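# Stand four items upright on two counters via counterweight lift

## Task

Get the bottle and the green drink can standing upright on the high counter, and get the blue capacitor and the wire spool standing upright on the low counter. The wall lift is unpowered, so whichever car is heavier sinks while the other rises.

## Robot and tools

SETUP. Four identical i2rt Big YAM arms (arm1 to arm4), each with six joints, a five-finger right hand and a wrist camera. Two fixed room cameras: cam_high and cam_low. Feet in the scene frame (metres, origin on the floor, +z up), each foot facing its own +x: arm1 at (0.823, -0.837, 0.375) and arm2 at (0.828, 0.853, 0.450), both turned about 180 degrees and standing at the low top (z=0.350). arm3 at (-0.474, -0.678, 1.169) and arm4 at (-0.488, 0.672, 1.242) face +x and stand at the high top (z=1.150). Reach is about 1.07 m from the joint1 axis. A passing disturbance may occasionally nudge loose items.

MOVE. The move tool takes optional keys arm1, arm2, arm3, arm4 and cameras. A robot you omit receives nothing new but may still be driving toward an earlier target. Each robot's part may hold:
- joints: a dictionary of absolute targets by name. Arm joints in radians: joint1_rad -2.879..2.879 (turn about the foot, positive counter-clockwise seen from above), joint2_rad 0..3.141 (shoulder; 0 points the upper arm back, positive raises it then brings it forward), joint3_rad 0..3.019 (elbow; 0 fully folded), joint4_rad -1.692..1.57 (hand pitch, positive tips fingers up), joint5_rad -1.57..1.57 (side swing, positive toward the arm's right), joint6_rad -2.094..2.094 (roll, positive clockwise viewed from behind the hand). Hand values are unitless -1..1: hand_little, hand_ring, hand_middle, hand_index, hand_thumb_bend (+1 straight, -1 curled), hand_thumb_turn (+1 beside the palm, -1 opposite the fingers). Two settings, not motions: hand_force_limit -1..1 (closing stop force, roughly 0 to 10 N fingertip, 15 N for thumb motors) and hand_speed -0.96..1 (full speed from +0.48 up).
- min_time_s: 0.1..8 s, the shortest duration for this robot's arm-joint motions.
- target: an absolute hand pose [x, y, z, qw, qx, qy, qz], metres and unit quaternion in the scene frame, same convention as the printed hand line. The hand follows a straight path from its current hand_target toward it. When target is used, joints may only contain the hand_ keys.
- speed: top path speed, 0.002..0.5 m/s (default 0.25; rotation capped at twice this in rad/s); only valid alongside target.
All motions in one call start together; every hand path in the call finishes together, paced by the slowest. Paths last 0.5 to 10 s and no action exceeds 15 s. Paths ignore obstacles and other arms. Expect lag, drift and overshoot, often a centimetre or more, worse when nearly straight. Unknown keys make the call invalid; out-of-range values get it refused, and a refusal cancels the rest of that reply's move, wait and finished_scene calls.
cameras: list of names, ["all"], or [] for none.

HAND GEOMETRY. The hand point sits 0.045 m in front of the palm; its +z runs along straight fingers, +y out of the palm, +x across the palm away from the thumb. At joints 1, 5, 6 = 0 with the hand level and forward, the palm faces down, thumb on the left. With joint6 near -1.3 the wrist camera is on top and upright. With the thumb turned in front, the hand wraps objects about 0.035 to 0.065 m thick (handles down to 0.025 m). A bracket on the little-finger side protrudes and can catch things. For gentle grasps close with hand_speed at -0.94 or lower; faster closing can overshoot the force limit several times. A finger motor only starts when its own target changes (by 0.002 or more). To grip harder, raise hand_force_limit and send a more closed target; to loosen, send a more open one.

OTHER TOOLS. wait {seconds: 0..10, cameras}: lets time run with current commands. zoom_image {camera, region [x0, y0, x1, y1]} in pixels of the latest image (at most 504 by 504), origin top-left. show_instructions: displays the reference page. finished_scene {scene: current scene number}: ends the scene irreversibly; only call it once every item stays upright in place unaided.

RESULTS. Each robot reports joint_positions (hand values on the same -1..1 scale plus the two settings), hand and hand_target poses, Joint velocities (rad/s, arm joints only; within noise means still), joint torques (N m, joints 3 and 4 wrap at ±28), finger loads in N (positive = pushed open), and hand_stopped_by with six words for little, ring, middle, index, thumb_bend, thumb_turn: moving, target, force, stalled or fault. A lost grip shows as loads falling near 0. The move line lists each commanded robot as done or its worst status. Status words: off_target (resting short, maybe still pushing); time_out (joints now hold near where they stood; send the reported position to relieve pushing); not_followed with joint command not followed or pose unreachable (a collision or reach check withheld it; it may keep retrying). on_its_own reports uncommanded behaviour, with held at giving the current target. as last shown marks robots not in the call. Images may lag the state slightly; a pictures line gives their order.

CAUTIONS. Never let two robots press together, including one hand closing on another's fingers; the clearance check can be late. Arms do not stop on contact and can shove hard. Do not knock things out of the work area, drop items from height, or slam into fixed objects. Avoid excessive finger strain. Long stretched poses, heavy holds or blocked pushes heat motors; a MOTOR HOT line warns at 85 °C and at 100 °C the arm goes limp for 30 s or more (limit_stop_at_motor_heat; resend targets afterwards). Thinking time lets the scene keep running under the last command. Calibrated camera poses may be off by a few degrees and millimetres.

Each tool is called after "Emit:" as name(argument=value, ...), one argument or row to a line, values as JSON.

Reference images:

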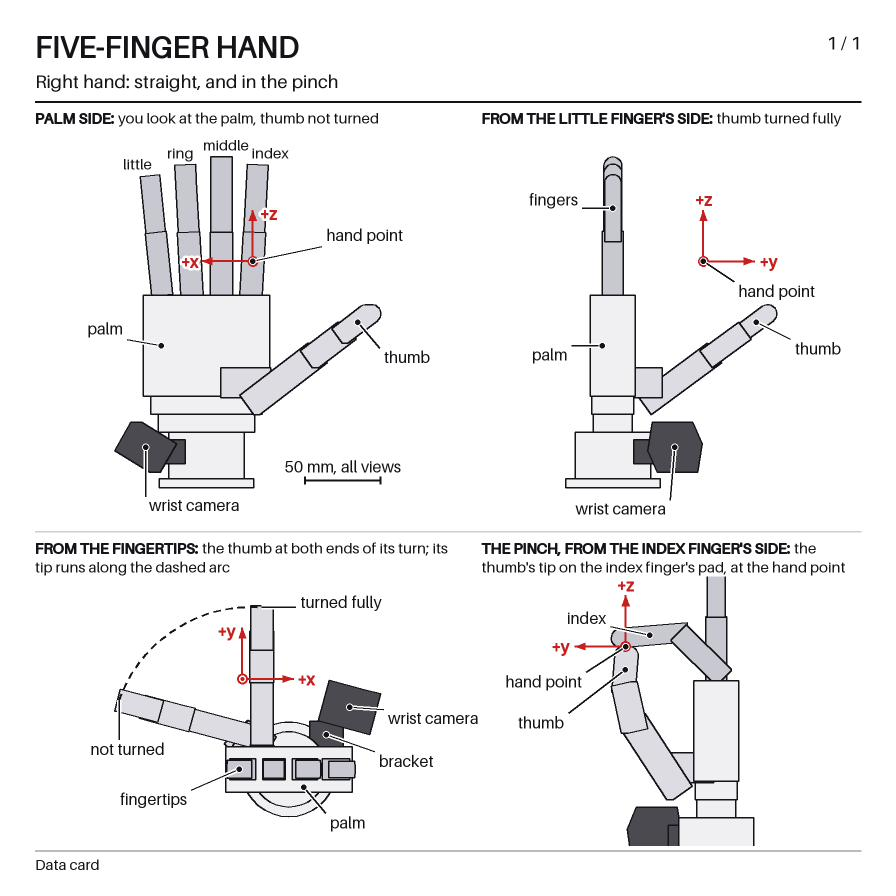

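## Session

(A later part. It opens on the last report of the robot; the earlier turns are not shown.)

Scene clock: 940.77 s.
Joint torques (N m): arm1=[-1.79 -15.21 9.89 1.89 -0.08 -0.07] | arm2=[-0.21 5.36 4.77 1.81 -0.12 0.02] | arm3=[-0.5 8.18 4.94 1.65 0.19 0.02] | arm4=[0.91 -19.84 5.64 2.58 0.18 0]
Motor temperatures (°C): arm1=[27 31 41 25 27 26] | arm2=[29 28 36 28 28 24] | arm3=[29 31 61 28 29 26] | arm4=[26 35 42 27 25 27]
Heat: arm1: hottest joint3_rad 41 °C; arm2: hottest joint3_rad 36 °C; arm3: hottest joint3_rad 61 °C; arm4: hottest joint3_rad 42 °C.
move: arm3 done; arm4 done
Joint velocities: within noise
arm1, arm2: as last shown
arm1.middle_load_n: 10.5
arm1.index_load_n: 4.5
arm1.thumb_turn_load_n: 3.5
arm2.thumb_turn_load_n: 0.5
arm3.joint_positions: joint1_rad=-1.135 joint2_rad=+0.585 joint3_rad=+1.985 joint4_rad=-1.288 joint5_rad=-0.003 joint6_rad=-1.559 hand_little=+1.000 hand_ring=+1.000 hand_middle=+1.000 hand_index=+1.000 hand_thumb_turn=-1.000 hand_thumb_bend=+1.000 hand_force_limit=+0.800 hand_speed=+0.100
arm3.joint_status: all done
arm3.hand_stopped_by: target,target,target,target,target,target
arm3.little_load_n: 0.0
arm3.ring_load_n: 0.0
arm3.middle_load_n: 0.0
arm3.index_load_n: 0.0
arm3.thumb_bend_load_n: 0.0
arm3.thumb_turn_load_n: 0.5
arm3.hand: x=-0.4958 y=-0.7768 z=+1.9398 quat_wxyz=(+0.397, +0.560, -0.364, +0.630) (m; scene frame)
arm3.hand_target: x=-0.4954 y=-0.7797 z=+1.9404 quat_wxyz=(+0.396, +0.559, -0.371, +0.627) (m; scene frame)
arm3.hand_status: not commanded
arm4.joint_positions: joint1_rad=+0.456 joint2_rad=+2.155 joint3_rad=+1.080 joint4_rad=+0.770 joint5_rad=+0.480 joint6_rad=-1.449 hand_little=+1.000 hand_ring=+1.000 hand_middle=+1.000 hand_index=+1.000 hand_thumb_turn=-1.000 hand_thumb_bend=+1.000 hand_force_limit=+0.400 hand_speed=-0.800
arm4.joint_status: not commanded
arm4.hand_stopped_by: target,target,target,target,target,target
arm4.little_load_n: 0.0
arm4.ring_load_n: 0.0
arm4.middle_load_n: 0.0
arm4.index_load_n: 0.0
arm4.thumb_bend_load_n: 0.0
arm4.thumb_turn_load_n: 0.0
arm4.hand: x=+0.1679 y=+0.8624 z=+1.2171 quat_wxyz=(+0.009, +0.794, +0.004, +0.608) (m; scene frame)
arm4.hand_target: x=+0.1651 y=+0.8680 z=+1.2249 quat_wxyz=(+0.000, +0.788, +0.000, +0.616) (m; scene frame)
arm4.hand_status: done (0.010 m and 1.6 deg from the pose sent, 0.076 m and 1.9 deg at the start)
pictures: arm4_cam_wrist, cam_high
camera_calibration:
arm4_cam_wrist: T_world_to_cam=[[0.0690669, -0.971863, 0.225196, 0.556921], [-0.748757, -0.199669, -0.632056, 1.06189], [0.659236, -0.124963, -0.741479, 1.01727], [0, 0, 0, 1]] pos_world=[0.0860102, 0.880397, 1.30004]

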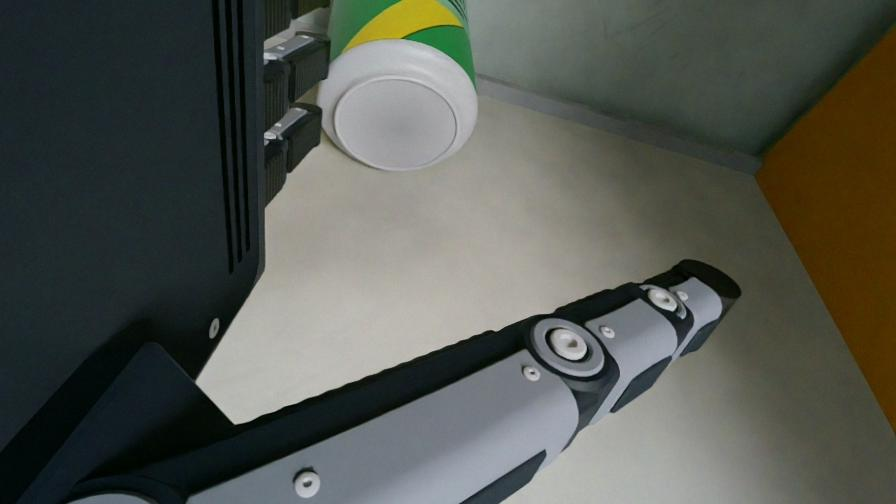

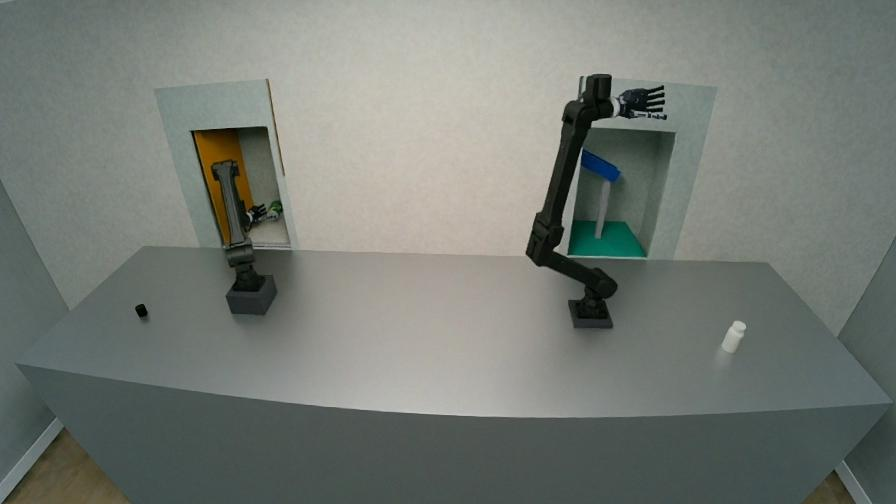

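Emit:
move(
  arm4={"target": [0.155, 0.878, 1.205, 0, 0.75471, 0, 0.65606], "speed": 0.08},
  cameras=["arm4_cam_wrist"],
)

Emit:
zoom_image(
  camera="arm4_cam_wrist",
  region=[250, 0, 600, 340],
)

Scene clock: 969.37 s.
Joint torques (N m): arm1=[-1.79 -15.21 9.91 1.89 -0.08 -0.07] | arm2=[-0.26 5.3 4.81 1.78 -0.13 0.03] | arm3=[-0.73 8.18 4.93 1.65 0.23 0.02] | arm4=[0.79 -16.56 5.29 2.69 0.12 -0.24]
Motor temperatures (°C): arm1=[27 32 41 25 27 26] | arm2=[29 28 36 28 28 24] | arm3=[29 32 50 28 28 26] | arm4=[26 37 39 27 25 27]
Heat: arm1: hottest joint3_rad 41 °C; arm2: hottest joint3_rad 36 °C; arm3: hottest joint3_rad 50 °C; arm4: hottest joint3_rad 39 °C.
move: arm4 off_target
Joint velocities: within noise
arm1, arm3: as last shown
arm1.middle_load_n: 10.0
arm1.index_load_n: 5.0
arm2.joint_positions: joint1_rad=-0.688 joint2_rad=+0.599 joint3_rad=+1.978 joint4_rad=-1.291 joint5_rad=+0.003 joint6_rad=-1.552 hand_little=+1.000 hand_ring=+1.000 hand_middle=+1.000 hand_index=+1.000 hand_thumb_turn=-1.000 hand_thumb_bend=+1.000 hand_force_limit=+0.400 hand_speed=-0.700
arm2.joint_status: not commanded
arm2.hand_stopped_by: target,target,target,target,target,target
arm2.little_load_n: 0.0
arm2.ring_load_n: 0.0
arm2.middle_load_n: 0.0
arm2.index_load_n: 0.0
arm2.thumb_bend_load_n: 0.0
arm2.thumb_turn_load_n: 0.5
arm2.hand: x=+0.7874 y=+0.9652 z=+1.2146 quat_wxyz=(+0.702, -0.217, -0.644, -0.214) (m; scene frame)
arm2.hand_target: x=+0.7941 y=+0.9608 z=+1.2194 quat_wxyz=(+0.706, -0.221, -0.638, -0.215) (m; scene frame)
arm2.hand_status: not commanded
arm3.thumb_turn_load_n: 0.0
arm4.joint_positions: joint1_rad=+0.488 joint2_rad=+2.223 joint3_rad=+1.064 joint4_rad=+1.001 joint5_rad=+0.523 joint6_rad=-1.475 hand_little=+1.000 hand_ring=+1.000 hand_middle=+1.000 hand_index=+1.000 hand_thumb_turn=-1.000 hand_thumb_bend=+1.000 hand_force_limit=+0.400 hand_speed=-0.800
arm4.joint_status: not commanded
arm4.hand_stopped_by: target,target,target,target,target,target
arm4.little_load_n: 0.0
arm4.ring_load_n: 0.0
arm4.middle_load_n: 0.0
arm4.index_load_n: 0.0
arm4.thumb_bend_load_n: 0.0
arm4.thumb_turn_load_n: 0.5
arm4.hand: x=+0.1614 y=+0.8750 z=+1.2165 quat_wxyz=(-0.004, +0.752, -0.010, +0.659) (m; scene frame)
arm4.hand_target: x=+0.1549 y=+0.8778 z=+1.2052 quat_wxyz=(+0.000, +0.755, +0.000, +0.656) (m; scene frame)
arm4.hand_status: off_target (0.014 m and 1.3 deg from the pose sent, 0.024 m and 7.2 deg at the start)
pictures: arm4_cam_wrist
camera_calibration:
arm4_cam_wrist: T_world_to_cam=[[0.0367163, -0.979889, 0.196136, 0.617337], [-0.659398, -0.171232, -0.732034, 1.14155], [0.750897, -0.102454, -0.652424, 0.879842], [0, 0, 0, 1]] pos_world=[0.0694004, 0.890536, 1.2886]

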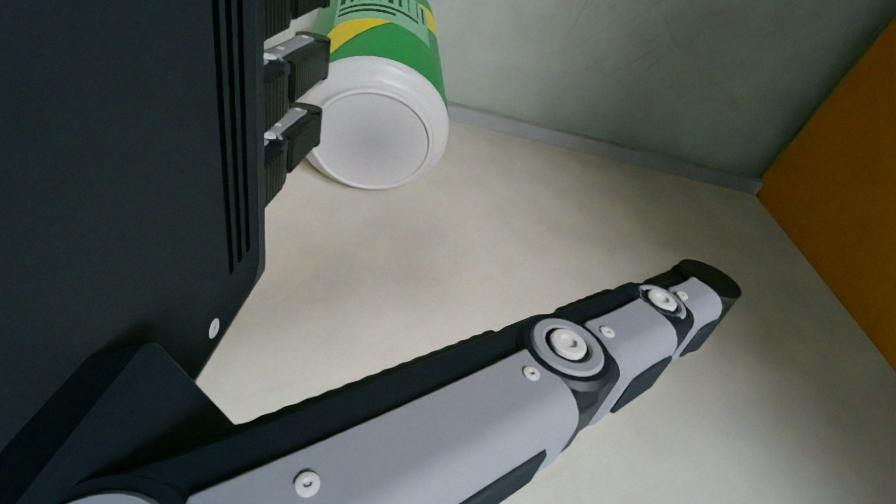

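Scaled by 1.440 from the camera's 896x504 image, which has a finer 1280x720 frame.

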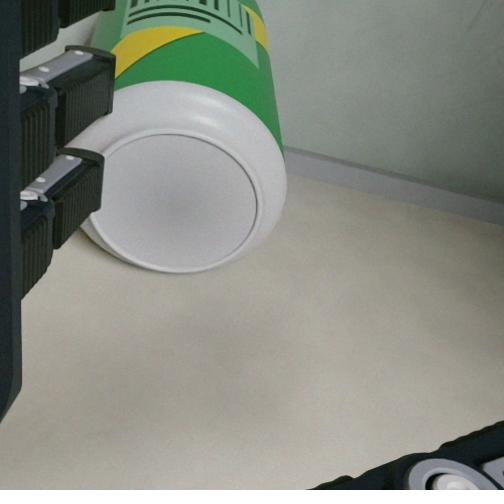

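Emit:
wait(
  seconds=0.2,
  cameras=["arm4_cam_wrist"],
)

Scene clock: 983.87 s.
Joint torques (N m): arm1=[-1.73 -15.21 9.92 1.89 -0.08 -0.07] | arm2=[-0.44 5.42 4.78 1.78 -0.14 0.02] | arm3=[-0.85 7.47 4.94 1.73 0.21 0.03] | arm4=[0.73 -16.56 5.33 2.52 0.12 -0.24]
Motor temperatures (°C): arm1=[27 32 41 25 27 26] | arm2=[29 28 36 28 28 24] | arm3=[29 32 48 28 28 26] | arm4=[26 38 38 27 25 27]
Heat: arm1: hottest joint3_rad 41 °C; arm2: hottest joint3_rad 36 °C; arm3: hottest joint3_rad 48 °C; arm4: hottest joint2_rad 38 °C.
Joint velocities: within noise
arm1.joint_positions: joint1_rad=+0.259 joint2_rad=+2.007 joint3_rad=+1.066 joint4_rad=+0.666 joint5_rad=+0.171 joint6_rad=-1.532 hand_little=+1.000 hand_ring=+1.000 hand_middle=-0.020 hand_index=+0.158 hand_thumb_turn=-1.000 hand_thumb_bend=+0.616 hand_force_limit=+0.800 hand_speed=-0.920
arm1.joint_status: not commanded
arm1.hand_stopped_by: target,target,force,force,force,target
arm1.little_load_n: 0.0
arm1.ring_load_n: 0.0
arm1.middle_load_n: 10.5
arm1.index_load_n: 5.0
arm1.thumb_bend_load_n: 18.5
arm1.thumb_turn_load_n: 3.5
arm1.hand: x=+0.1122 y=-0.8779 z=+0.3996 quat_wxyz=(-0.599, -0.006, +0.800, -0.002) (m; scene frame)
arm1.hand_target: x=+0.0980 y=-0.8707 z=+0.4032 quat_wxyz=(-0.609, +0.000, +0.793, +0.000) (m; scene frame)
arm1.hand_status: not commanded
arm2.joint_positions: joint1_rad=-0.688 joint2_rad=+0.599 joint3_rad=+1.978 joint4_rad=-1.291 joint5_rad=+0.003 joint6_rad=-1.552 hand_little=+1.000 hand_ring=+1.000 hand_middle=+1.000 hand_index=+1.000 hand_thumb_turn=-1.000 hand_thumb_bend=+1.000 hand_force_limit=+0.400 hand_speed=-0.700
arm2.joint_status: not commanded
arm2.hand_stopped_by: target,target,target,target,target,target
arm2.little_load_n: 0.0
arm2.ring_load_n: 0.0
arm2.middle_load_n: 0.0
arm2.index_load_n: 0.0
arm2.thumb_bend_load_n: -0.5
arm2.thumb_turn_load_n: 0.0
arm2.hand: x=+0.7874 y=+0.9652 z=+1.2146 quat_wxyz=(+0.702, -0.217, -0.644, -0.214) (m; scene frame)
arm2.hand_target: x=+0.7941 y=+0.9608 z=+1.2194 quat_wxyz=(+0.706, -0.221, -0.638, -0.215) (m; scene frame)
arm2.hand_status: not commanded
arm3.joint_positions: joint1_rad=-1.135 joint2_rad=+0.585 joint3_rad=+1.985 joint4_rad=-1.288 joint5_rad=-0.003 joint6_rad=-1.559 hand_little=+1.000 hand_ring=+1.000 hand_middle=+1.000 hand_index=+1.000 hand_thumb_turn=-1.000 hand_thumb_bend=+1.000 hand_force_limit=+0.800 hand_speed=+0.100
arm3.joint_status: not commanded
arm3.hand_stopped_by: target,target,target,target,target,target
arm3.little_load_n: 0.0
arm3.ring_load_n: 0.0
arm3.middle_load_n: 0.0
arm3.index_load_n: 0.0
arm3.thumb_bend_load_n: 0.0
arm3.thumb_turn_load_n: 0.0
arm3.hand: x=-0.4958 y=-0.7768 z=+1.9398 quat_wxyz=(+0.397, +0.560, -0.364, +0.630) (m; scene frame)
arm3.hand_target: x=-0.4954 y=-0.7797 z=+1.9404 quat_wxyz=(+0.396, +0.559, -0.371, +0.627) (m; scene frame)
arm3.hand_status: not commanded
arm4.joint_positions: joint1_rad=+0.488 joint2_rad=+2.223 joint3_rad=+1.064 joint4_rad=+1.002 joint5_rad=+0.523 joint6_rad=-1.475 hand_little=+1.000 hand_ring=+1.000 hand_middle=+1.000 hand_index=+1.000 hand_thumb_turn=-1.000 hand_thumb_bend=+1.000 hand_force_limit=+0.400 hand_speed=-0.800
arm4.joint_status: not commanded
arm4.hand_stopped_by: target,target,target,target,target,target
arm4.little_load_n: 0.0
arm4.ring_load_n: 0.0
arm4.middle_load_n: 0.0
arm4.index_load_n: 0.0
arm4.thumb_bend_load_n: 0.0
arm4.thumb_turn_load_n: 0.5
arm4.hand: x=+0.1614 y=+0.8751 z=+1.2167 quat_wxyz=(-0.004, +0.752, -0.010, +0.659) (m; scene frame)
arm4.hand_target: x=+0.1549 y=+0.8778 z=+1.2052 quat_wxyz=(+0.000, +0.755, +0.000, +0.656) (m; scene frame)
arm4.hand_status: off_target (0.014 m and 1.3 deg from the pose sent, 0.024 m and 7.2 deg at the start)
wait: 0.20 s; at rest from the start
pictures: arm4_cam_wrist
camera_calibration:
arm4_cam_wrist: T_world_to_cam=[[0.0365333, -0.979962, 0.195807, 0.617817], [-0.658912, -0.170935, -0.732541, 1.14198], [0.751333, -0.102258, -0.651953, 0.879096], [0, 0, 0, 1]] pos_world=[0.0693993, 0.890535, 1.2887]

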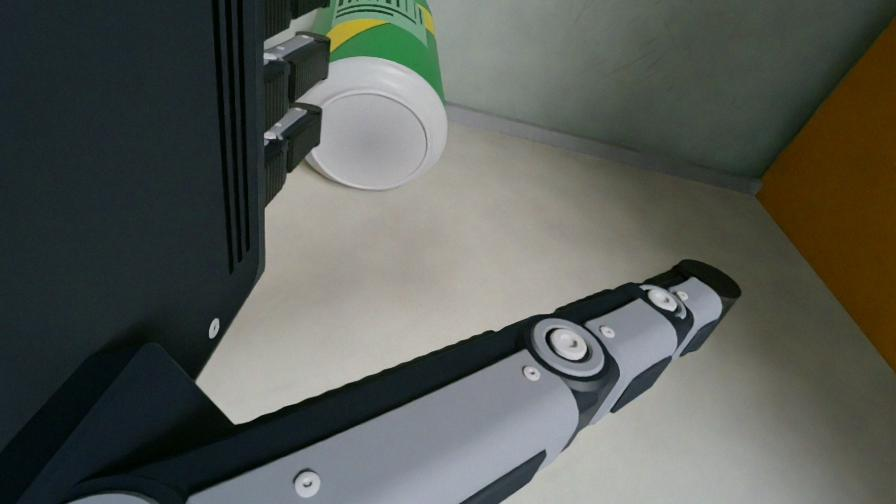

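Emit:
move(
  arm4={"target": [0.16, 0.900, 1.197, 0, 0.74895, 0, 0.66262], "speed": 0.08},
  cameras=["arm4_cam_wrist"],
)

Scene clock: 1004.87 s.
Joint torques (N m): arm1=[-1.79 -15.21 9.89 1.88 -0.08 -0.07] | arm2=[-0.32 5.36 4.79 1.8 -0.13 0.02] | arm3=[-0.56 7.77 4.96 1.7 0.18 0.03] | arm4=[1.08 -16.91 8.53 2.54 0.13 -0.26]
Motor temperatures (°C): arm1=[27 32 41 25 27 26] | arm2=[29 28 36 28 28 24] | arm3=[29 32 45 28 28 26] | arm4=[26 39 37 27 25 27]
Heat: arm1: hottest joint3_rad 41 °C; arm2: hottest joint3_rad 36 °C; arm3: hottest joint3_rad 45 °C; arm4: hottest joint2_rad 39 °C.
move: arm4 off_target
Joint velocities: within noise
arm1, arm2, arm3: as last shown
arm1.thumb_turn_load_n: 3.0
arm2.thumb_bend_load_n: 0.0
arm3.thumb_turn_load_n: 0.5
arm4.joint_positions: joint1_rad=+0.519 joint2_rad=+2.272 joint3_rad=+1.077 joint4_rad=+1.010 joint5_rad=+0.555 joint6_rad=-1.479 hand_little=+1.000 hand_ring=+1.000 hand_middle=+1.000 hand_index=+1.000 hand_thumb_turn=-1.000 hand_thumb_bend=+1.000 hand_force_limit=+0.400 hand_speed=-0.800
arm4.joint_status: not commanded
arm4.hand_stopped_by: target,target,target,target,target,target
arm4.little_load_n: 0.0
arm4.ring_load_n: 0.0
arm4.middle_load_n: 0.0
arm4.index_load_n: 0.0
arm4.thumb_bend_load_n: 0.0
arm4.thumb_turn_load_n: 0.5
arm4.hand: x=+0.1513 y=+0.8876 z=+1.1929 quat_wxyz=(+0.005, +0.759, -0.003, +0.652) (m; scene frame)
arm4.hand_target: x=+0.1593 y=+0.9000 z=+1.1972 quat_wxyz=(+0.000, +0.749, +0.000, +0.662) (m; scene frame)
arm4.hand_status: off_target (0.016 m and 1.8 deg from the pose sent, 0.032 m and 1.3 deg at the start)
pictures: arm4_cam_wrist
camera_calibration:
arm4_cam_wrist: T_world_to_cam=[[0.040286, -0.975274, 0.217294, 0.604891], [-0.673827, -0.187096, -0.714809, 1.11539], [0.73779, -0.117622, -0.664703, 0.903341], [0, 0, 0, 1]] pos_world=[0.060732, 0.904871, 1.2663]

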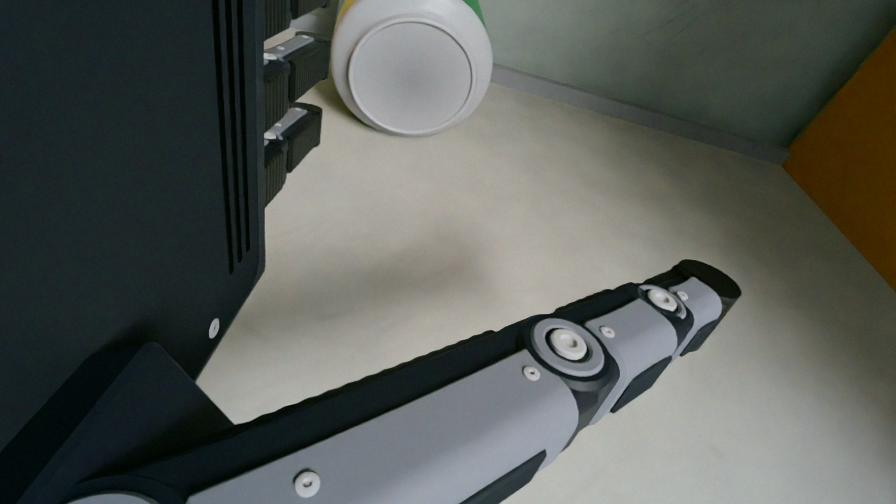

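Emit:
move(
  arm4={"target": [0.168, 0.911, 1.203, 0, 0.74895, 0, 0.66262], "speed": 0.08},
  cameras=["arm4_cam_wrist"],
)

Scene clock: 1024.17 s.
Joint torques (N m): arm1=[-1.79 -15.15 9.89 1.89 -0.08 -0.07] | arm2=[-0.38 5.42 4.81 1.78 -0.14 0.02] | arm3=[-1.03 8 4.92 1.74 0.2 0.03] | arm4=[1.26 -17.32 9.13 1.61 0.13 -0.25]
Motor temperatures (°C): arm1=[27 32 41 25 27 26] | arm2=[29 28 36 28 28 24] | arm3=[29 32 44 28 28 26] | arm4=[26 36 36 27 25 27]
Heat: arm1: hottest joint3_rad 41 °C; arm2: hottest joint3_rad 36 °C; arm3: hottest joint3_rad 44 °C; arm4: hottest joint2_rad 36 °C.
move: arm4 off_target
Joint velocities: within noise
arm1, arm2, arm3: as last shown
arm1.middle_load_n: 10.0
arm1.thumb_turn_load_n: 3.5
arm2.thumb_turn_load_n: 0.5
arm3.ring_load_n: 0.5
arm3.index_load_n: -0.5
arm3.thumb_bend_load_n: 0.5
arm3.thumb_turn_load_n: 0.0
arm4.joint_positions: joint1_rad=+0.525 joint2_rad=+2.272 joint3_rad=+1.110 joint4_rad=+1.003 joint5_rad=+0.564 joint6_rad=-1.479 hand_little=+1.000 hand_ring=+1.000 hand_middle=+1.000 hand_index=+1.000 hand_thumb_turn=-1.000 hand_thumb_bend=+1.000 hand_force_limit=+0.400 hand_speed=-0.800
arm4.joint_status: not commanded
arm4.hand_stopped_by: target,target,target,target,target,target
arm4.little_load_n: 0.0
arm4.ring_load_n: 0.0
arm4.middle_load_n: 0.0
arm4.index_load_n: -0.5
arm4.thumb_bend_load_n: 0.0
arm4.thumb_turn_load_n: 0.0
arm4.hand: x=+0.1610 y=+0.8967 z=+1.2031 quat_wxyz=(+0.001, +0.751, -0.008, +0.660) (m; scene frame)
arm4.hand_target: x=+0.1674 y=+0.9107 z=+1.2032 quat_wxyz=(+0.000, +0.749, +0.000, +0.663) (m; scene frame)
arm4.hand_status: off_target (0.016 m and 1.0 deg from the pose sent, 0.031 m and 1.8 deg at the start)
pictures: arm4_cam_wrist
camera_calibration:
arm4_cam_wrist: T_world_to_cam=[[0.0326625, -0.97797, 0.206174, 0.62817], [-0.658105, -0.176298, -0.731995, 1.13938], [0.752218, -0.111775, -0.649365, 0.878093], [0, 0, 0, 1]] pos_world=[0.0687946, 0.91335, 1.27471]

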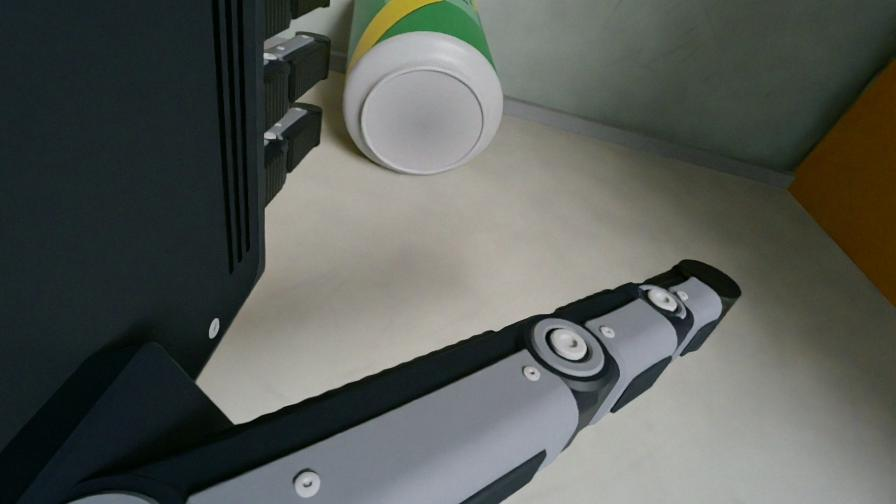

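Emit:
move(
  arm4={"target": [0.225, 0.917, 1.203, 0, 0.74895, 0, 0.66262], "speed": 0.08},
  cameras=["arm4_cam_wrist"],
)

Scene clock: 1048.27 s.
Joint torques (N m): arm1=[-1.85 -15.21 9.88 1.91 -0.07 -0.07] | arm2=[-0.15 5.42 4.77 1.83 -0.14 0.02] | arm3=[-0.62 7.88 4.9 1.7 0.19 0.03] | arm4=[-0.67 -18.32 10.55 1.48 -0.03 -0.25]
Motor temperatures (°C): arm1=[27 32 41 25 27 26] | arm2=[29 28 36 28 28 24] | arm3=[29 32 43 28 28 26] | arm4=[26 36 37 27 25 27]
Heat: arm1: hottest joint3_rad 41 °C; arm2: hottest joint3_rad 36 °C; arm3: hottest joint3_rad 43 °C; arm4: hottest joint3_rad 37 °C.
move: arm4 off_target
Joint velocities: within noise
arm1, arm2, arm3: as last shown
arm1.middle_load_n: 10.5
arm1.thumb_bend_load_n: 18.0
arm1.thumb_turn_load_n: 3.0
arm2.thumb_turn_load_n: 0.0
arm3.ring_load_n: 0.0
arm3.index_load_n: 0.0
arm3.thumb_bend_load_n: 0.0
arm3.thumb_turn_load_n: 0.5
arm4.joint_positions: joint1_rad=+0.506 joint2_rad=+2.329 joint3_rad=+1.277 joint4_rad=+0.897 joint5_rad=+0.526 joint6_rad=-1.485 hand_little=+1.000 hand_ring=+1.000 hand_middle=+1.000 hand_index=+1.000 hand_thumb_turn=-1.000 hand_thumb_bend=+1.000 hand_force_limit=+0.400 hand_speed=-0.800
arm4.joint_status: not commanded
arm4.hand_stopped_by: target,target,target,target,target,target
arm4.little_load_n: 0.0
arm4.ring_load_n: 0.0
arm4.middle_load_n: 0.0
arm4.index_load_n: 0.0
arm4.thumb_bend_load_n: 0.0
arm4.thumb_turn_load_n: 0.0
arm4.hand: x=+0.2113 y=+0.9184 z=+1.2056 quat_wxyz=(-0.006, +0.751, +0.000, +0.660) (m; scene frame)
arm4.hand_target: x=+0.2242 y=+0.9167 z=+1.2030 quat_wxyz=(+0.000, +0.749, +0.000, +0.662) (m; scene frame)
arm4.hand_status: off_target (0.014 m and 0.8 deg from the pose sent, 0.067 m and 1.0 deg at the start)
pictures: arm4_cam_wrist
camera_calibration:
arm4_cam_wrist: T_world_to_cam=[[0.052683, -0.977319, 0.205117, 0.643665], [-0.653427, -0.189063, -0.733, 1.19016], [0.755154, -0.0954124, -0.648567, 0.827742], [0, 0, 0, 1]] pos_world=[0.118702, 0.933059, 1.27721]

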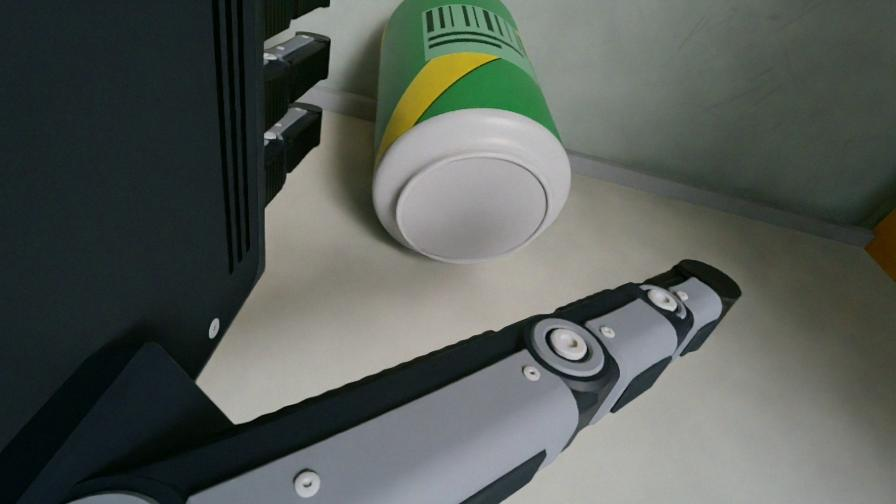

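Emit:
move(
  arm4={"target": [0.295, 0.903, 1.200, -0.05775, 0.7461, 0.06528, 0.6601], "speed": 0.08},
  cameras=["arm4_cam_wrist"],
)

Scene clock: 1065.17 s.
Joint torques (N m): arm1=[-1.79 -15.21 9.91 1.91 -0.08 -0.07] | arm2=[-0.32 5.25 4.78 1.77 -0.12 0.03] | arm3=[-0.85 7.88 4.92 1.65 0.2 0.06] | arm4=[-0.67 -19.25 11.45 1.68 -0.05 -0.27]
Motor temperatures (°C): arm1=[27 32 41 25 27 26] | arm2=[29 28 36 28 28 24] | arm3=[29 32 42 28 28 26] | arm4=[26 36 39 27 25 27]
Heat: arm1: hottest joint3_rad 41 °C; arm2: hottest joint3_rad 36 °C; arm3: hottest joint3_rad 42 °C; arm4: hottest joint3_rad 39 °C.
move: arm4 off_target
Joint velocities: within noise
arm1, arm2, arm3: as last shown
arm1.thumb_turn_load_n: 3.5
arm2.little_load_n: 0.5
arm2.index_load_n: 0.5
arm3.thumb_turn_load_n: 0.0
arm4.joint_positions: joint1_rad=+0.393 joint2_rad=+2.384 joint3_rad=+1.397 joint4_rad=+0.846 joint5_rad=+0.240 joint6_rad=-1.527 hand_little=+1.000 hand_ring=+1.000 hand_middle=+1.000 hand_index=+1.000 hand_thumb_turn=-1.000 hand_thumb_bend=+1.000 hand_force_limit=+0.400 hand_speed=-0.800
arm4.joint_status: not commanded
arm4.hand_stopped_by: target,target,target,target,target,target
arm4.little_load_n: 0.0
arm4.ring_load_n: 0.0
arm4.middle_load_n: 0.0
arm4.index_load_n: 0.0
arm4.thumb_bend_load_n: 0.0
arm4.thumb_turn_load_n: 0.5
arm4.hand: x=+0.2798 y=+0.9067 z=+1.2017 quat_wxyz=(-0.064, +0.749, +0.065, +0.656) (m; scene frame)
arm4.hand_target: x=+0.2939 y=+0.9024 z=+1.2001 quat_wxyz=(-0.058, +0.746, +0.065, +0.660) (m; scene frame)
arm4.hand_status: off_target (0.016 m and 0.9 deg from the pose sent, 0.085 m and 9.6 deg at the start)
pictures: arm4_cam_wrist
camera_calibration:
arm4_cam_wrist: T_world_to_cam=[[0.222657, -0.953368, 0.203748, 0.561664], [-0.612747, -0.299409, -0.731366, 1.31659], [0.758264, 0.0379981, -0.650839, 0.653208], [0, 0, 0, 1]] pos_world=[0.186376, 0.904852, 1.27361]

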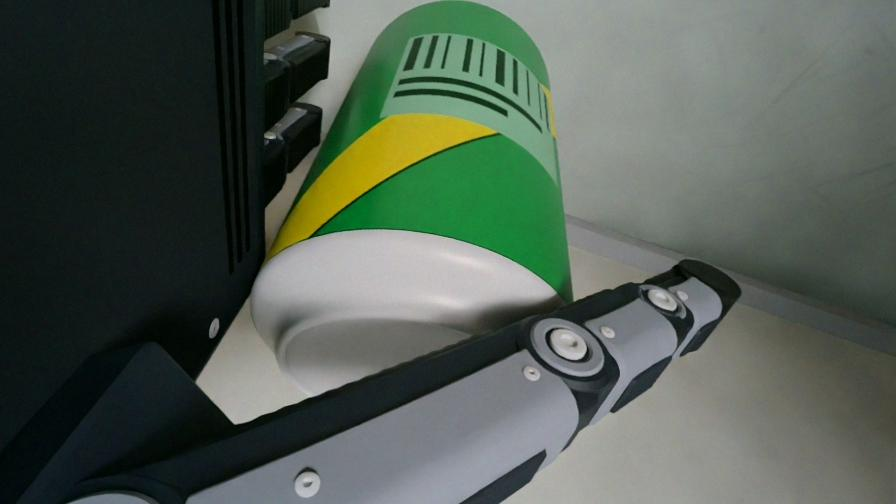

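Emit:
move(
  arm4={"target": [0.295, 0.900, 1.184, -0.05775, 0.7461, 0.06528, 0.6601], "speed": 0.05},
)

Emit:
move(
  arm4={"joints": {"hand_thumb_bend": -1, "hand_force_limit": -0.6, "hand_speed": -0.92}},
  cameras=["arm4_cam_wrist"],
)

Scene clock: 1079.70 s.
Joint torques (N m): arm1=[-1.73 -15.15 9.89 1.89 -0.07 -0.07] | arm2=[-0.26 5.42 4.78 1.83 -0.12 0.02] | arm3=[-0.85 7.65 4.97 1.7 0.21 0.02] | arm4=[-1.32 -18.73 11.55 2.54 -0.09 -0.24]
Motor temperatures (°C): arm1=[27 32 41 25 27 26] | arm2=[29 28 36 28 28 24] | arm3=[29 32 42 28 28 26] | arm4=[26 36 39 27 25 27]
Heat: arm1: hottest joint3_rad 41 °C; arm2: hottest joint3_rad 36 °C; arm3: hottest joint3_rad 42 °C; arm4: hottest joint3_rad 39 °C.
move: arm4 off_target
Joint velocities: within noise
arm1, arm2, arm3: as last shown
arm1.index_load_n: 4.5
arm1.thumb_turn_load_n: 3.0
arm1.hand_target: x=+0.0980 y=-0.8708 z=+0.4032 quat_wxyz=(-0.609, +0.000, +0.793, +0.000) (m; scene frame)
arm2.little_load_n: 0.0
arm2.index_load_n: 0.0
arm3.thumb_turn_load_n: 0.5
arm4.joint_positions: joint1_rad=+0.393 joint2_rad=+2.406 joint3_rad=+1.404 joint4_rad=+0.849 joint5_rad=+0.236 joint6_rad=-1.528 hand_little=+1.000 hand_ring=+1.000 hand_middle=+1.000 hand_index=+1.000 hand_thumb_turn=-1.000 hand_thumb_bend=+1.000 hand_force_limit=+0.400 hand_speed=-0.800
arm4.joint_status: not commanded
arm4.hand_stopped_by: target,target,target,target,target,target
arm4.little_load_n: 0.0
arm4.ring_load_n: 0.0
arm4.middle_load_n: 0.0
arm4.index_load_n: -0.5
arm4.thumb_bend_load_n: 0.0
arm4.thumb_turn_load_n: 1.0
arm4.hand: x=+0.2788 y=+0.9070 z=+1.1882 quat_wxyz=(-0.064, +0.753, +0.068, +0.652) (m; scene frame)
arm4.hand_target: x=+0.2937 y=+0.8995 z=+1.1846 quat_wxyz=(-0.058, +0.746, +0.065, +0.660) (m; scene frame)
arm4.hand_status: off_target (0.018 m and 1.5 deg from the pose sent, 0.024 m and 0.9 deg at the start)
pictures: none

Scene clock: 1087.93 s.
Joint torques (N m): arm1=[-1.73 -15.15 9.91 1.88 -0.08 -0.07] | arm2=[-0.44 5.36 4.82 1.81 -0.15 0.02] | arm3=[-0.56 7.3 5 1.74 0.2 0.02] | arm4=[-1.2 -18.84 11.36 2.35 -0.05 -0.26]
Motor temperatures (°C): arm1=[27 32 41 25 27 26] | arm2=[29 28 36 28 28 24] | arm3=[29 32 42 28 28 26] | arm4=[26 38 40 27 25 27]
Heat: arm1: hottest joint3_rad 41 °C; arm2: hottest joint3_rad 36 °C; arm3: hottest joint3_rad 42 °C; arm4: hottest joint3_rad 40 °C.
move: arm4 off_target
Joint velocities: within noise
arm1, arm2, arm3: as last shown
arm1.middle_load_n: 10.0
arm3.thumb_turn_load_n: 0.0
arm4.joint_positions: joint1_rad=+0.393 joint2_rad=+2.406 joint3_rad=+1.404 joint4_rad=+0.851 joint5_rad=+0.236 joint6_rad=-1.528 hand_little=+1.000 hand_ring=+1.000 hand_middle=+1.000 hand_index=+1.000 hand_thumb_turn=-1.000 hand_thumb_bend=+0.968 hand_force_limit=-0.600 hand_speed=-0.920
arm4.joint_status: hand_thumb_bend off_target (ended at +0.968, target -1.000); the others done
arm4.hand_stopped_by: target,target,target,target,force,target
arm4.little_load_n: 0.0
arm4.ring_load_n: 0.0
arm4.middle_load_n: 0.0
arm4.index_load_n: 0.0
arm4.thumb_bend_load_n: 3.0
arm4.thumb_turn_load_n: 0.5
arm4.hand: x=+0.2788 y=+0.9070 z=+1.1882 quat_wxyz=(-0.064, +0.753, +0.068, +0.652) (m; scene frame)
arm4.hand_target: x=+0.2937 y=+0.8995 z=+1.1845 quat_wxyz=(-0.058, +0.746, +0.065, +0.660) (m; scene frame)
arm4.hand_status: not commanded
pictures: arm4_cam_wrist
camera_calibration:
arm4_cam_wrist: T_world_to_cam=[[0.228888, -0.951456, 0.205773, 0.559102], [-0.619416, -0.305422, -0.723216, 1.30384], [0.750956, 0.0380761, -0.659254, 0.657098], [0, 0, 0, 1]] pos_world=[0.186195, 0.905162, 1.2611]

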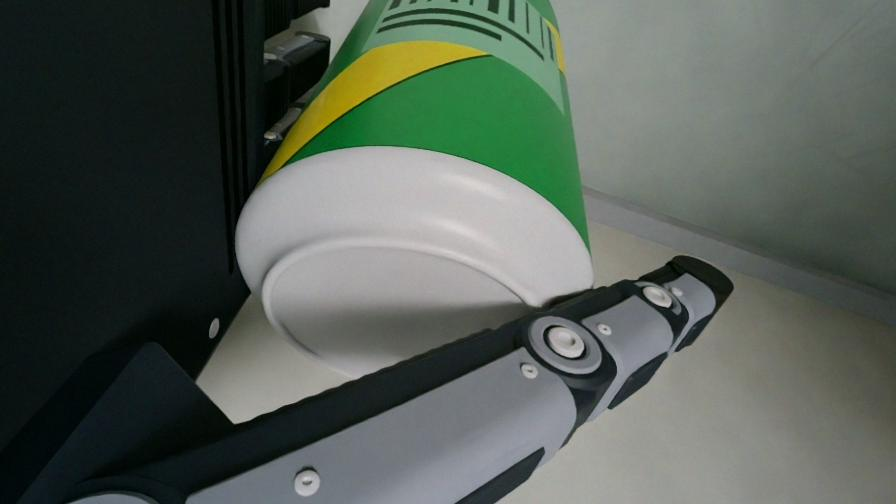

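Emit:
move(
  arm4={"joints": {"hand_index": -1, "hand_middle": -1, "hand_thumb_bend": -0.98, "hand_force_limit": 0.1, "hand_speed": -0.92}},
  cameras=["arm4_cam_wrist"],
)

Scene clock: 1100.70 s.
Joint torques (N m): arm1=[-1.79 -15.21 9.91 1.91 -0.07 -0.07] | arm2=[-0.32 5.48 4.81 1.78 -0.14 0.02] | arm3=[-0.56 8.18 4.9 1.85 0.21 0.05] | arm4=[-1.26 -19.49 11.37 2.37 0.08 -0.21]
Motor temperatures (°C): arm1=[27 32 41 25 27 26] | arm2=[29 28 36 28 28 24] | arm3=[29 32 41 28 28 26] | arm4=[26 38 40 27 25 27]
Heat: arm1: hottest joint3_rad 41 °C; arm2: hottest joint3_rad 36 °C; arm3: hottest joint3_rad 41 °C; arm4: hottest joint3_rad 40 °C.
move: arm4 off_target
Joint velocities: within noise
arm1, arm2, arm3: as last shown
arm1.thumb_bend_load_n: 18.5
arm3.thumb_turn_load_n: 0.5
arm4.joint_positions: joint1_rad=+0.393 joint2_rad=+2.413 joint3_rad=+1.404 joint4_rad=+0.851 joint5_rad=+0.232 joint6_rad=-1.533 hand_little=+1.000 hand_ring=+1.000 hand_middle=+0.448 hand_index=+0.277 hand_thumb_turn=-1.000 hand_thumb_bend=+0.929 hand_force_limit=+0.100 hand_speed=-0.920
arm4.joint_status: hand_middle off_target (ended at +0.448, target -1.000); hand_index off_target (ended at +0.277, target -1.000); hand_thumb_bend off_target (ended at +0.929, target -0.980); the others done
arm4.hand_stopped_by: target,target,force,force,force,target
arm4.little_load_n: 0.0
arm4.ring_load_n: 0.0
arm4.middle_load_n: 0.0
arm4.index_load_n: 5.0
arm4.thumb_bend_load_n: 4.0
arm4.thumb_turn_load_n: -1.5
arm4.hand: x=+0.2779 y=+0.9072 z=+1.1835 quat_wxyz=(-0.063, +0.754, +0.072, +0.650) (m; scene frame)
arm4.hand_target: x=+0.2937 y=+0.8995 z=+1.1844 quat_wxyz=(-0.058, +0.746, +0.065, +0.660) (m; scene frame)
arm4.hand_status: not commanded
pictures: arm4_cam_wrist
camera_calibration:
arm4_cam_wrist: T_world_to_cam=[[0.234675, -0.948704, 0.211867, 0.549198], [-0.621537, -0.314023, -0.717692, 1.3017], [0.747409, 0.0367414, -0.663348, 0.661706], [0, 0, 0, 1]] pos_world=[0.185605, 0.905477, 1.2568]

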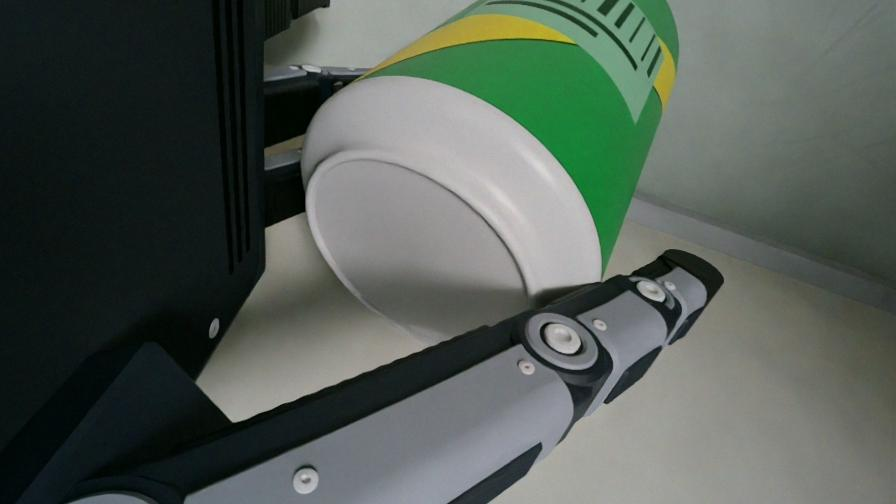

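Emit:
move(
  arm4={"joints": {"hand_index": -0.98, "hand_middle": -0.98, "hand_thumb_bend": -1, "hand_force_limit": 0.4, "hand_speed": -0.92}},
)

Emit:
move(
  arm4={"target": [0.21, 0.900, 1.192, -0.05775, 0.7461, 0.06528, 0.6601], "speed": 0.05},
  cameras=["arm4_cam_wrist"],
)

Scene clock: 1116.70 s.
Joint torques (N m): arm1=[-1.79 -15.15 9.91 1.89 -0.07 -0.07] | arm2=[-0.26 5.42 4.82 1.8 -0.13 0.02] | arm3=[-0.5 7.65 4.93 1.77 0.21 0.03] | arm4=[-1.2 -19.19 11.45 2.44 0.08 -0.2]
Motor temperatures (°C): arm1=[27 32 41 25 27 26] | arm2=[29 28 35 28 28 24] | arm3=[29 32 41 28 28 26] | arm4=[26 37 41 27 25 27]
Heat: arm1: hottest joint3_rad 41 °C; arm2: hottest joint3_rad 35 °C; arm3: hottest joint3_rad 41 °C; arm4: hottest joint3_rad 41 °C.
move: arm4 off_target
Joint velocities: within noise
arm1.joint_positions: joint1_rad=+0.259 joint2_rad=+2.007 joint3_rad=+1.066 joint4_rad=+0.666 joint5_rad=+0.171 joint6_rad=-1.532 hand_little=+1.000 hand_ring=+1.000 hand_middle=-0.020 hand_index=+0.158 hand_thumb_turn=-1.000 hand_thumb_bend=+0.616 hand_force_limit=+0.800 hand_speed=-0.920
arm1.joint_status: not commanded
arm1.hand_stopped_by: target,target,force,force,force,target
arm1.little_load_n: 0.0
arm1.ring_load_n: 0.0
arm1.middle_load_n: 10.0
arm1.index_load_n: 4.5
arm1.thumb_bend_load_n: 18.0
arm1.thumb_turn_load_n: 3.0
arm1.hand: x=+0.1122 y=-0.8779 z=+0.3996 quat_wxyz=(-0.599, -0.006, +0.800, -0.002) (m; scene frame)
arm1.hand_target: x=+0.0980 y=-0.8708 z=+0.4032 quat_wxyz=(-0.609, +0.000, +0.793, +0.000) (m; scene frame)
arm1.hand_status: not commanded
arm2.joint_positions: joint1_rad=-0.688 joint2_rad=+0.599 joint3_rad=+1.978 joint4_rad=-1.291 joint5_rad=+0.003 joint6_rad=-1.552 hand_little=+1.000 hand_ring=+1.000 hand_middle=+1.000 hand_index=+1.000 hand_thumb_turn=-1.000 hand_thumb_bend=+1.000 hand_force_limit=+0.400 hand_speed=-0.700
arm2.joint_status: not commanded
arm2.hand_stopped_by: target,target,target,target,target,target
arm2.little_load_n: 0.0
arm2.ring_load_n: 0.0
arm2.middle_load_n: 0.0
arm2.index_load_n: 0.0
arm2.thumb_bend_load_n: 0.0
arm2.thumb_turn_load_n: 0.5
arm2.hand: x=+0.7874 y=+0.9652 z=+1.2146 quat_wxyz=(+0.702, -0.217, -0.644, -0.214) (m; scene frame)
arm2.hand_target: x=+0.7941 y=+0.9608 z=+1.2194 quat_wxyz=(+0.706, -0.221, -0.638, -0.215) (m; scene frame)
arm2.hand_status: not commanded
arm3.joint_positions: joint1_rad=-1.135 joint2_rad=+0.585 joint3_rad=+1.985 joint4_rad=-1.288 joint5_rad=-0.003 joint6_rad=-1.559 hand_little=+1.000 hand_ring=+1.000 hand_middle=+1.000 hand_index=+1.000 hand_thumb_turn=-1.000 hand_thumb_bend=+1.000 hand_force_limit=+0.800 hand_speed=+0.100
arm3.joint_status: not commanded
arm3.hand_stopped_by: target,target,target,target,target,target
arm3.little_load_n: 0.0
arm3.ring_load_n: 0.0
arm3.middle_load_n: 0.0
arm3.index_load_n: 0.0
arm3.thumb_bend_load_n: -0.5
arm3.thumb_turn_load_n: 0.0
arm3.hand: x=-0.4958 y=-0.7768 z=+1.9398 quat_wxyz=(+0.397, +0.560, -0.364, +0.630) (m; scene frame)
arm3.hand_target: x=-0.4954 y=-0.7797 z=+1.9404 quat_wxyz=(+0.396, +0.559, -0.371, +0.627) (m; scene frame)
arm3.hand_status: not commanded
arm4.joint_positions: joint1_rad=+0.393 joint2_rad=+2.413 joint3_rad=+1.404 joint4_rad=+0.851 joint5_rad=+0.232 joint6_rad=-1.533 hand_little=+1.000 hand_ring=+1.000 hand_middle=+0.421 hand_index=+0.271 hand_thumb_turn=-1.000 hand_thumb_bend=+0.904 hand_force_limit=+0.400 hand_speed=-0.920
arm4.joint_status: hand_middle off_target (ended at +0.421, target -0.980); hand_index off_target (ended at +0.271, target -0.980); hand_thumb_bend off_target (ended at +0.904, target -1.000); the others done
arm4.hand_stopped_by: target,target,force,force,force,target
arm4.little_load_n: 0.0
arm4.ring_load_n: 0.0
arm4.middle_load_n: 9.0
arm4.index_load_n: 5.5
arm4.thumb_bend_load_n: 10.0
arm4.thumb_turn_load_n: 0.5
arm4.hand: x=+0.2779 y=+0.9072 z=+1.1835 quat_wxyz=(-0.063, +0.754, +0.072, +0.650) (m; scene frame)
arm4.hand_target: x=+0.2937 y=+0.8995 z=+1.1844 quat_wxyz=(-0.058, +0.746, +0.065, +0.660) (m; scene frame)
arm4.hand_status: not commanded
pictures: none

Scene clock: 1118.93 s.
Joint torques (N m): arm1=[-1.79 -15.15 9.89 1.88 -0.07 -0.07] | arm2=[-0.21 5.3 4.82 1.8 -0.13 0.02] | arm3=[-0.85 8 4.98 1.63 0.18 0.03] | arm4=[0.97 -21.3 5.01 2.58 0.1 -0.11]
Motor temperatures (°C): arm1=[27 32 41 25 27 26] | arm2=[29 28 35 28 28 24] | arm3=[29 32 41 28 28 26] | arm4=[26 37 41 27 25 27]
Heat: arm1: hottest joint3_rad 41 °C; arm2: hottest joint3_rad 35 °C; arm3: hottest joint3_rad 41 °C; arm4: hottest joint3_rad 41 °C.
move: arm4 off_target
Joint velocities: within noise
arm1, arm2, arm3: as last shown
arm1.joint_positions: joint1_rad=+0.259 joint2_rad=+2.007 joint3_rad=+1.066 joint4_rad=+0.666 joint5_rad=+0.170 joint6_rad=-1.532 hand_little=+1.000 hand_ring=+1.000 hand_middle=-0.020 hand_index=+0.158 hand_thumb_turn=-1.000 hand_thumb_bend=+0.616 hand_force_limit=+0.800 hand_speed=-0.920
arm1.middle_load_n: 10.5
arm1.thumb_bend_load_n: 18.5
arm1.hand: x=+0.1122 y=-0.8780 z=+0.3996 quat_wxyz=(-0.599, -0.006, +0.800, -0.002) (m; scene frame)
arm1.hand_target: x=+0.0980 y=-0.8709 z=+0.4033 quat_wxyz=(-0.609, +0.000, +0.793, +0.000) (m; scene frame)
arm2.thumb_turn_load_n: 0.0
arm3.thumb_bend_load_n: 0.0
arm3.thumb_turn_load_n: 0.5
arm4.joint_positions: joint1_rad=+0.426 joint2_rad=+2.343 joint3_rad=+1.195 joint4_rad=+0.996 joint5_rad=+0.291 joint6_rad=-1.533 hand_little=+1.000 hand_ring=+1.000 hand_middle=+0.420 hand_index=+0.271 hand_thumb_turn=-1.000 hand_thumb_bend=+0.902 hand_force_limit=+0.400 hand_speed=-0.920
arm4.joint_status: not commanded
arm4.hand_stopped_by: target,target,force,force,force,target
arm4.little_load_n: 0.0
arm4.ring_load_n: 0.0
arm4.middle_load_n: 0.0
arm4.index_load_n: 0.5
arm4.thumb_bend_load_n: 0.0
arm4.thumb_turn_load_n: 0.5
arm4.hand: x=+0.2140 y=+0.8930 z=+1.1831 quat_wxyz=(-0.052, +0.752, +0.064, +0.654) (m; scene frame)
arm4.hand_target: x=+0.2102 y=+0.9001 z=+1.1919 quat_wxyz=(-0.058, +0.746, +0.065, +0.660) (m; scene frame)
arm4.hand_status: off_target (0.012 m and 1.2 deg from the pose sent, 0.069 m and 1.8 deg at the start)
pictures: arm4_cam_wrist
camera_calibration:
arm4_cam_wrist: T_world_to_cam=[[0.20777, -0.953319, 0.219124, 0.551947], [-0.622607, -0.30166, -0.722054, 1.25168], [0.754448, 0.0135933, -0.656219, 0.720453], [0, 0, 0, 1]] pos_world=[0.121081, 0.89397, 1.25561]

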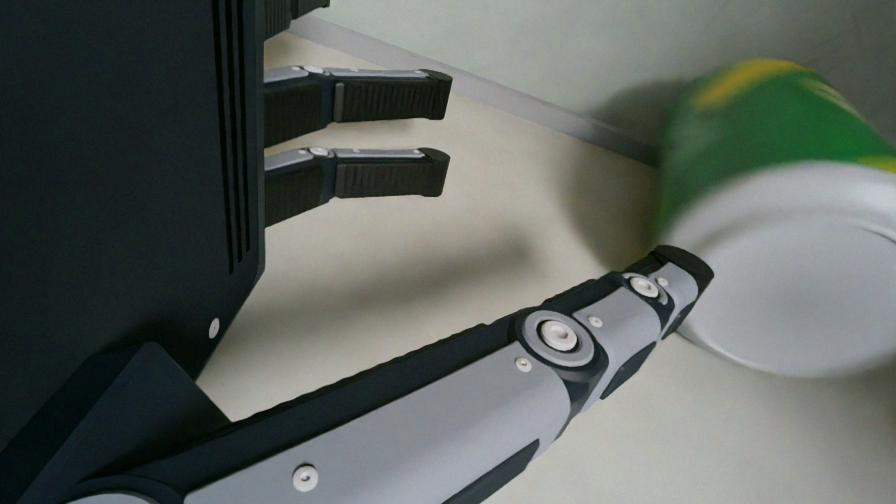

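Emit:
move(
  arm4={"target": [0.10, 0.900, 1.26, 0, 0.79336, 0, 0.60876], "speed": 0.1},
  cameras=["arm4_cam_wrist","cam_high"],
)

Scene clock: 1125.17 s.
Joint torques (N m): arm1=[-1.79 -15.15 9.89 1.89 -0.07 -0.07] | arm2=[-0.32 5.3 4.83 1.8 -0.14 0.02] | arm3=[-0.67 7.82 4.97 1.63 0.2 0.02] | arm4=[0.73 -17.55 5.81 1.47 0.17 0.02]
Motor temperatures (°C): arm1=[27 32 41 25 27 26] | arm2=[29 28 35 28 28 24] | arm3=[29 32 41 28 28 26] | arm4=[26 37 40 27 25 27]
Heat: arm1: hottest joint3_rad 41 °C; arm2: hottest joint3_rad 35 °C; arm3: hottest joint3_rad 41 °C; arm4: hottest joint3_rad 40 °C.
move: arm4 done
Joint velocities: within noise
arm1, arm2, arm3: as last shown
arm1.ring_load_n: -0.5
arm1.middle_load_n: 10.0
arm1.index_load_n: 5.0
arm2.thumb_turn_load_n: 0.5
arm3.thumb_turn_load_n: 0.0
arm4.joint_positions: joint1_rad=+0.571 joint2_rad=+2.001 joint3_rad=+0.959 joint4_rad=+0.732 joint5_rad=+0.589 joint6_rad=-1.403 hand_little=+1.000 hand_ring=+1.000 hand_middle=+0.420 hand_index=+0.271 hand_thumb_turn=-1.000 hand_thumb_bend=+0.902 hand_force_limit=+0.400 hand_speed=-0.920
arm4.joint_status: not commanded
arm4.hand_stopped_by: target,target,force,force,force,target
arm4.little_load_n: 0.0
arm4.ring_load_n: 0.0
arm4.middle_load_n: 0.0
arm4.index_load_n: 0.0
arm4.thumb_bend_load_n: 0.0
arm4.thumb_turn_load_n: 0.5
arm4.hand: x=+0.1075 y=+0.8964 z=+1.2617 quat_wxyz=(+0.004, +0.790, -0.001, +0.613) (m; scene frame)
arm4.hand_target: x=+0.1002 y=+0.8999 z=+1.2601 quat_wxyz=(+0.000, +0.793, +0.000, +0.609) (m; scene frame)
arm4.hand_status: done (0.008 m and 0.8 deg from the pose sent, 0.138 m and 11.8 deg at the start)
pictures: arm4_cam_wrist, cam_high
camera_calibration:
arm4_cam_wrist: T_world_to_cam=[[0.0655586, -0.974815, 0.21316, 0.602307], [-0.740591, -0.1907, -0.644328, 1.05827], [0.668751, -0.115623, -0.734441, 1.07614], [0, 0, 0, 1]] pos_world=[0.0245899, 0.913376, 1.34384]

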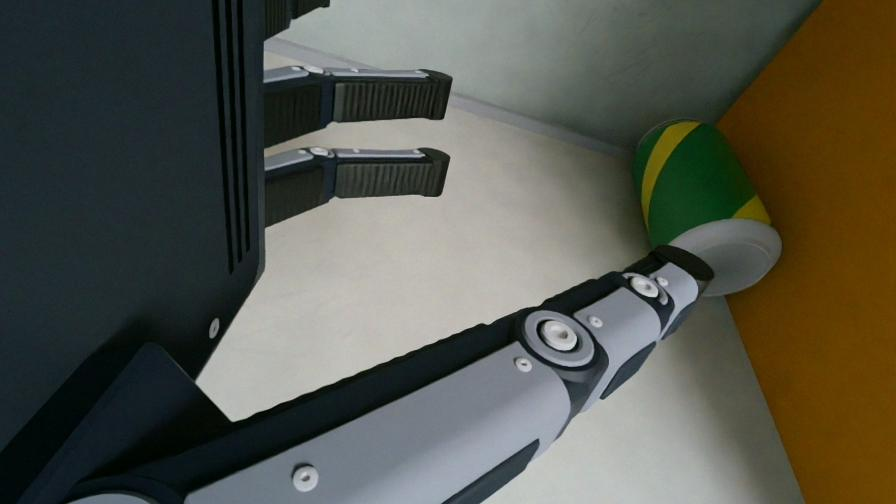

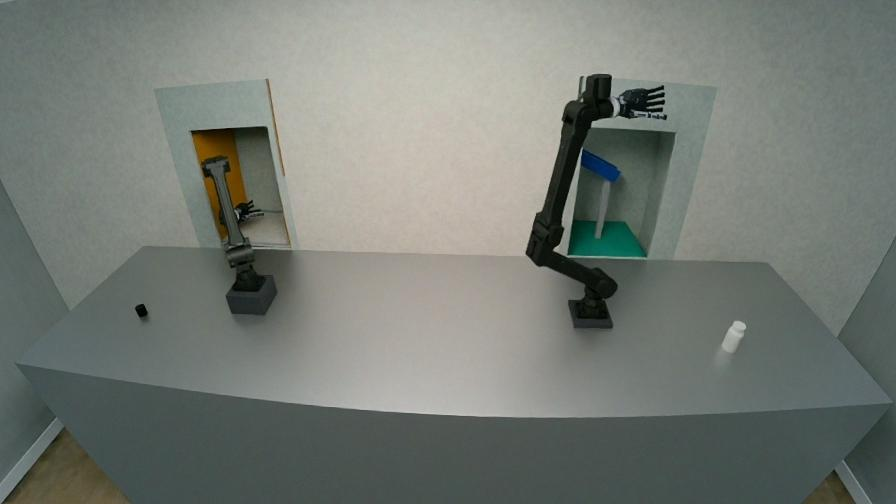

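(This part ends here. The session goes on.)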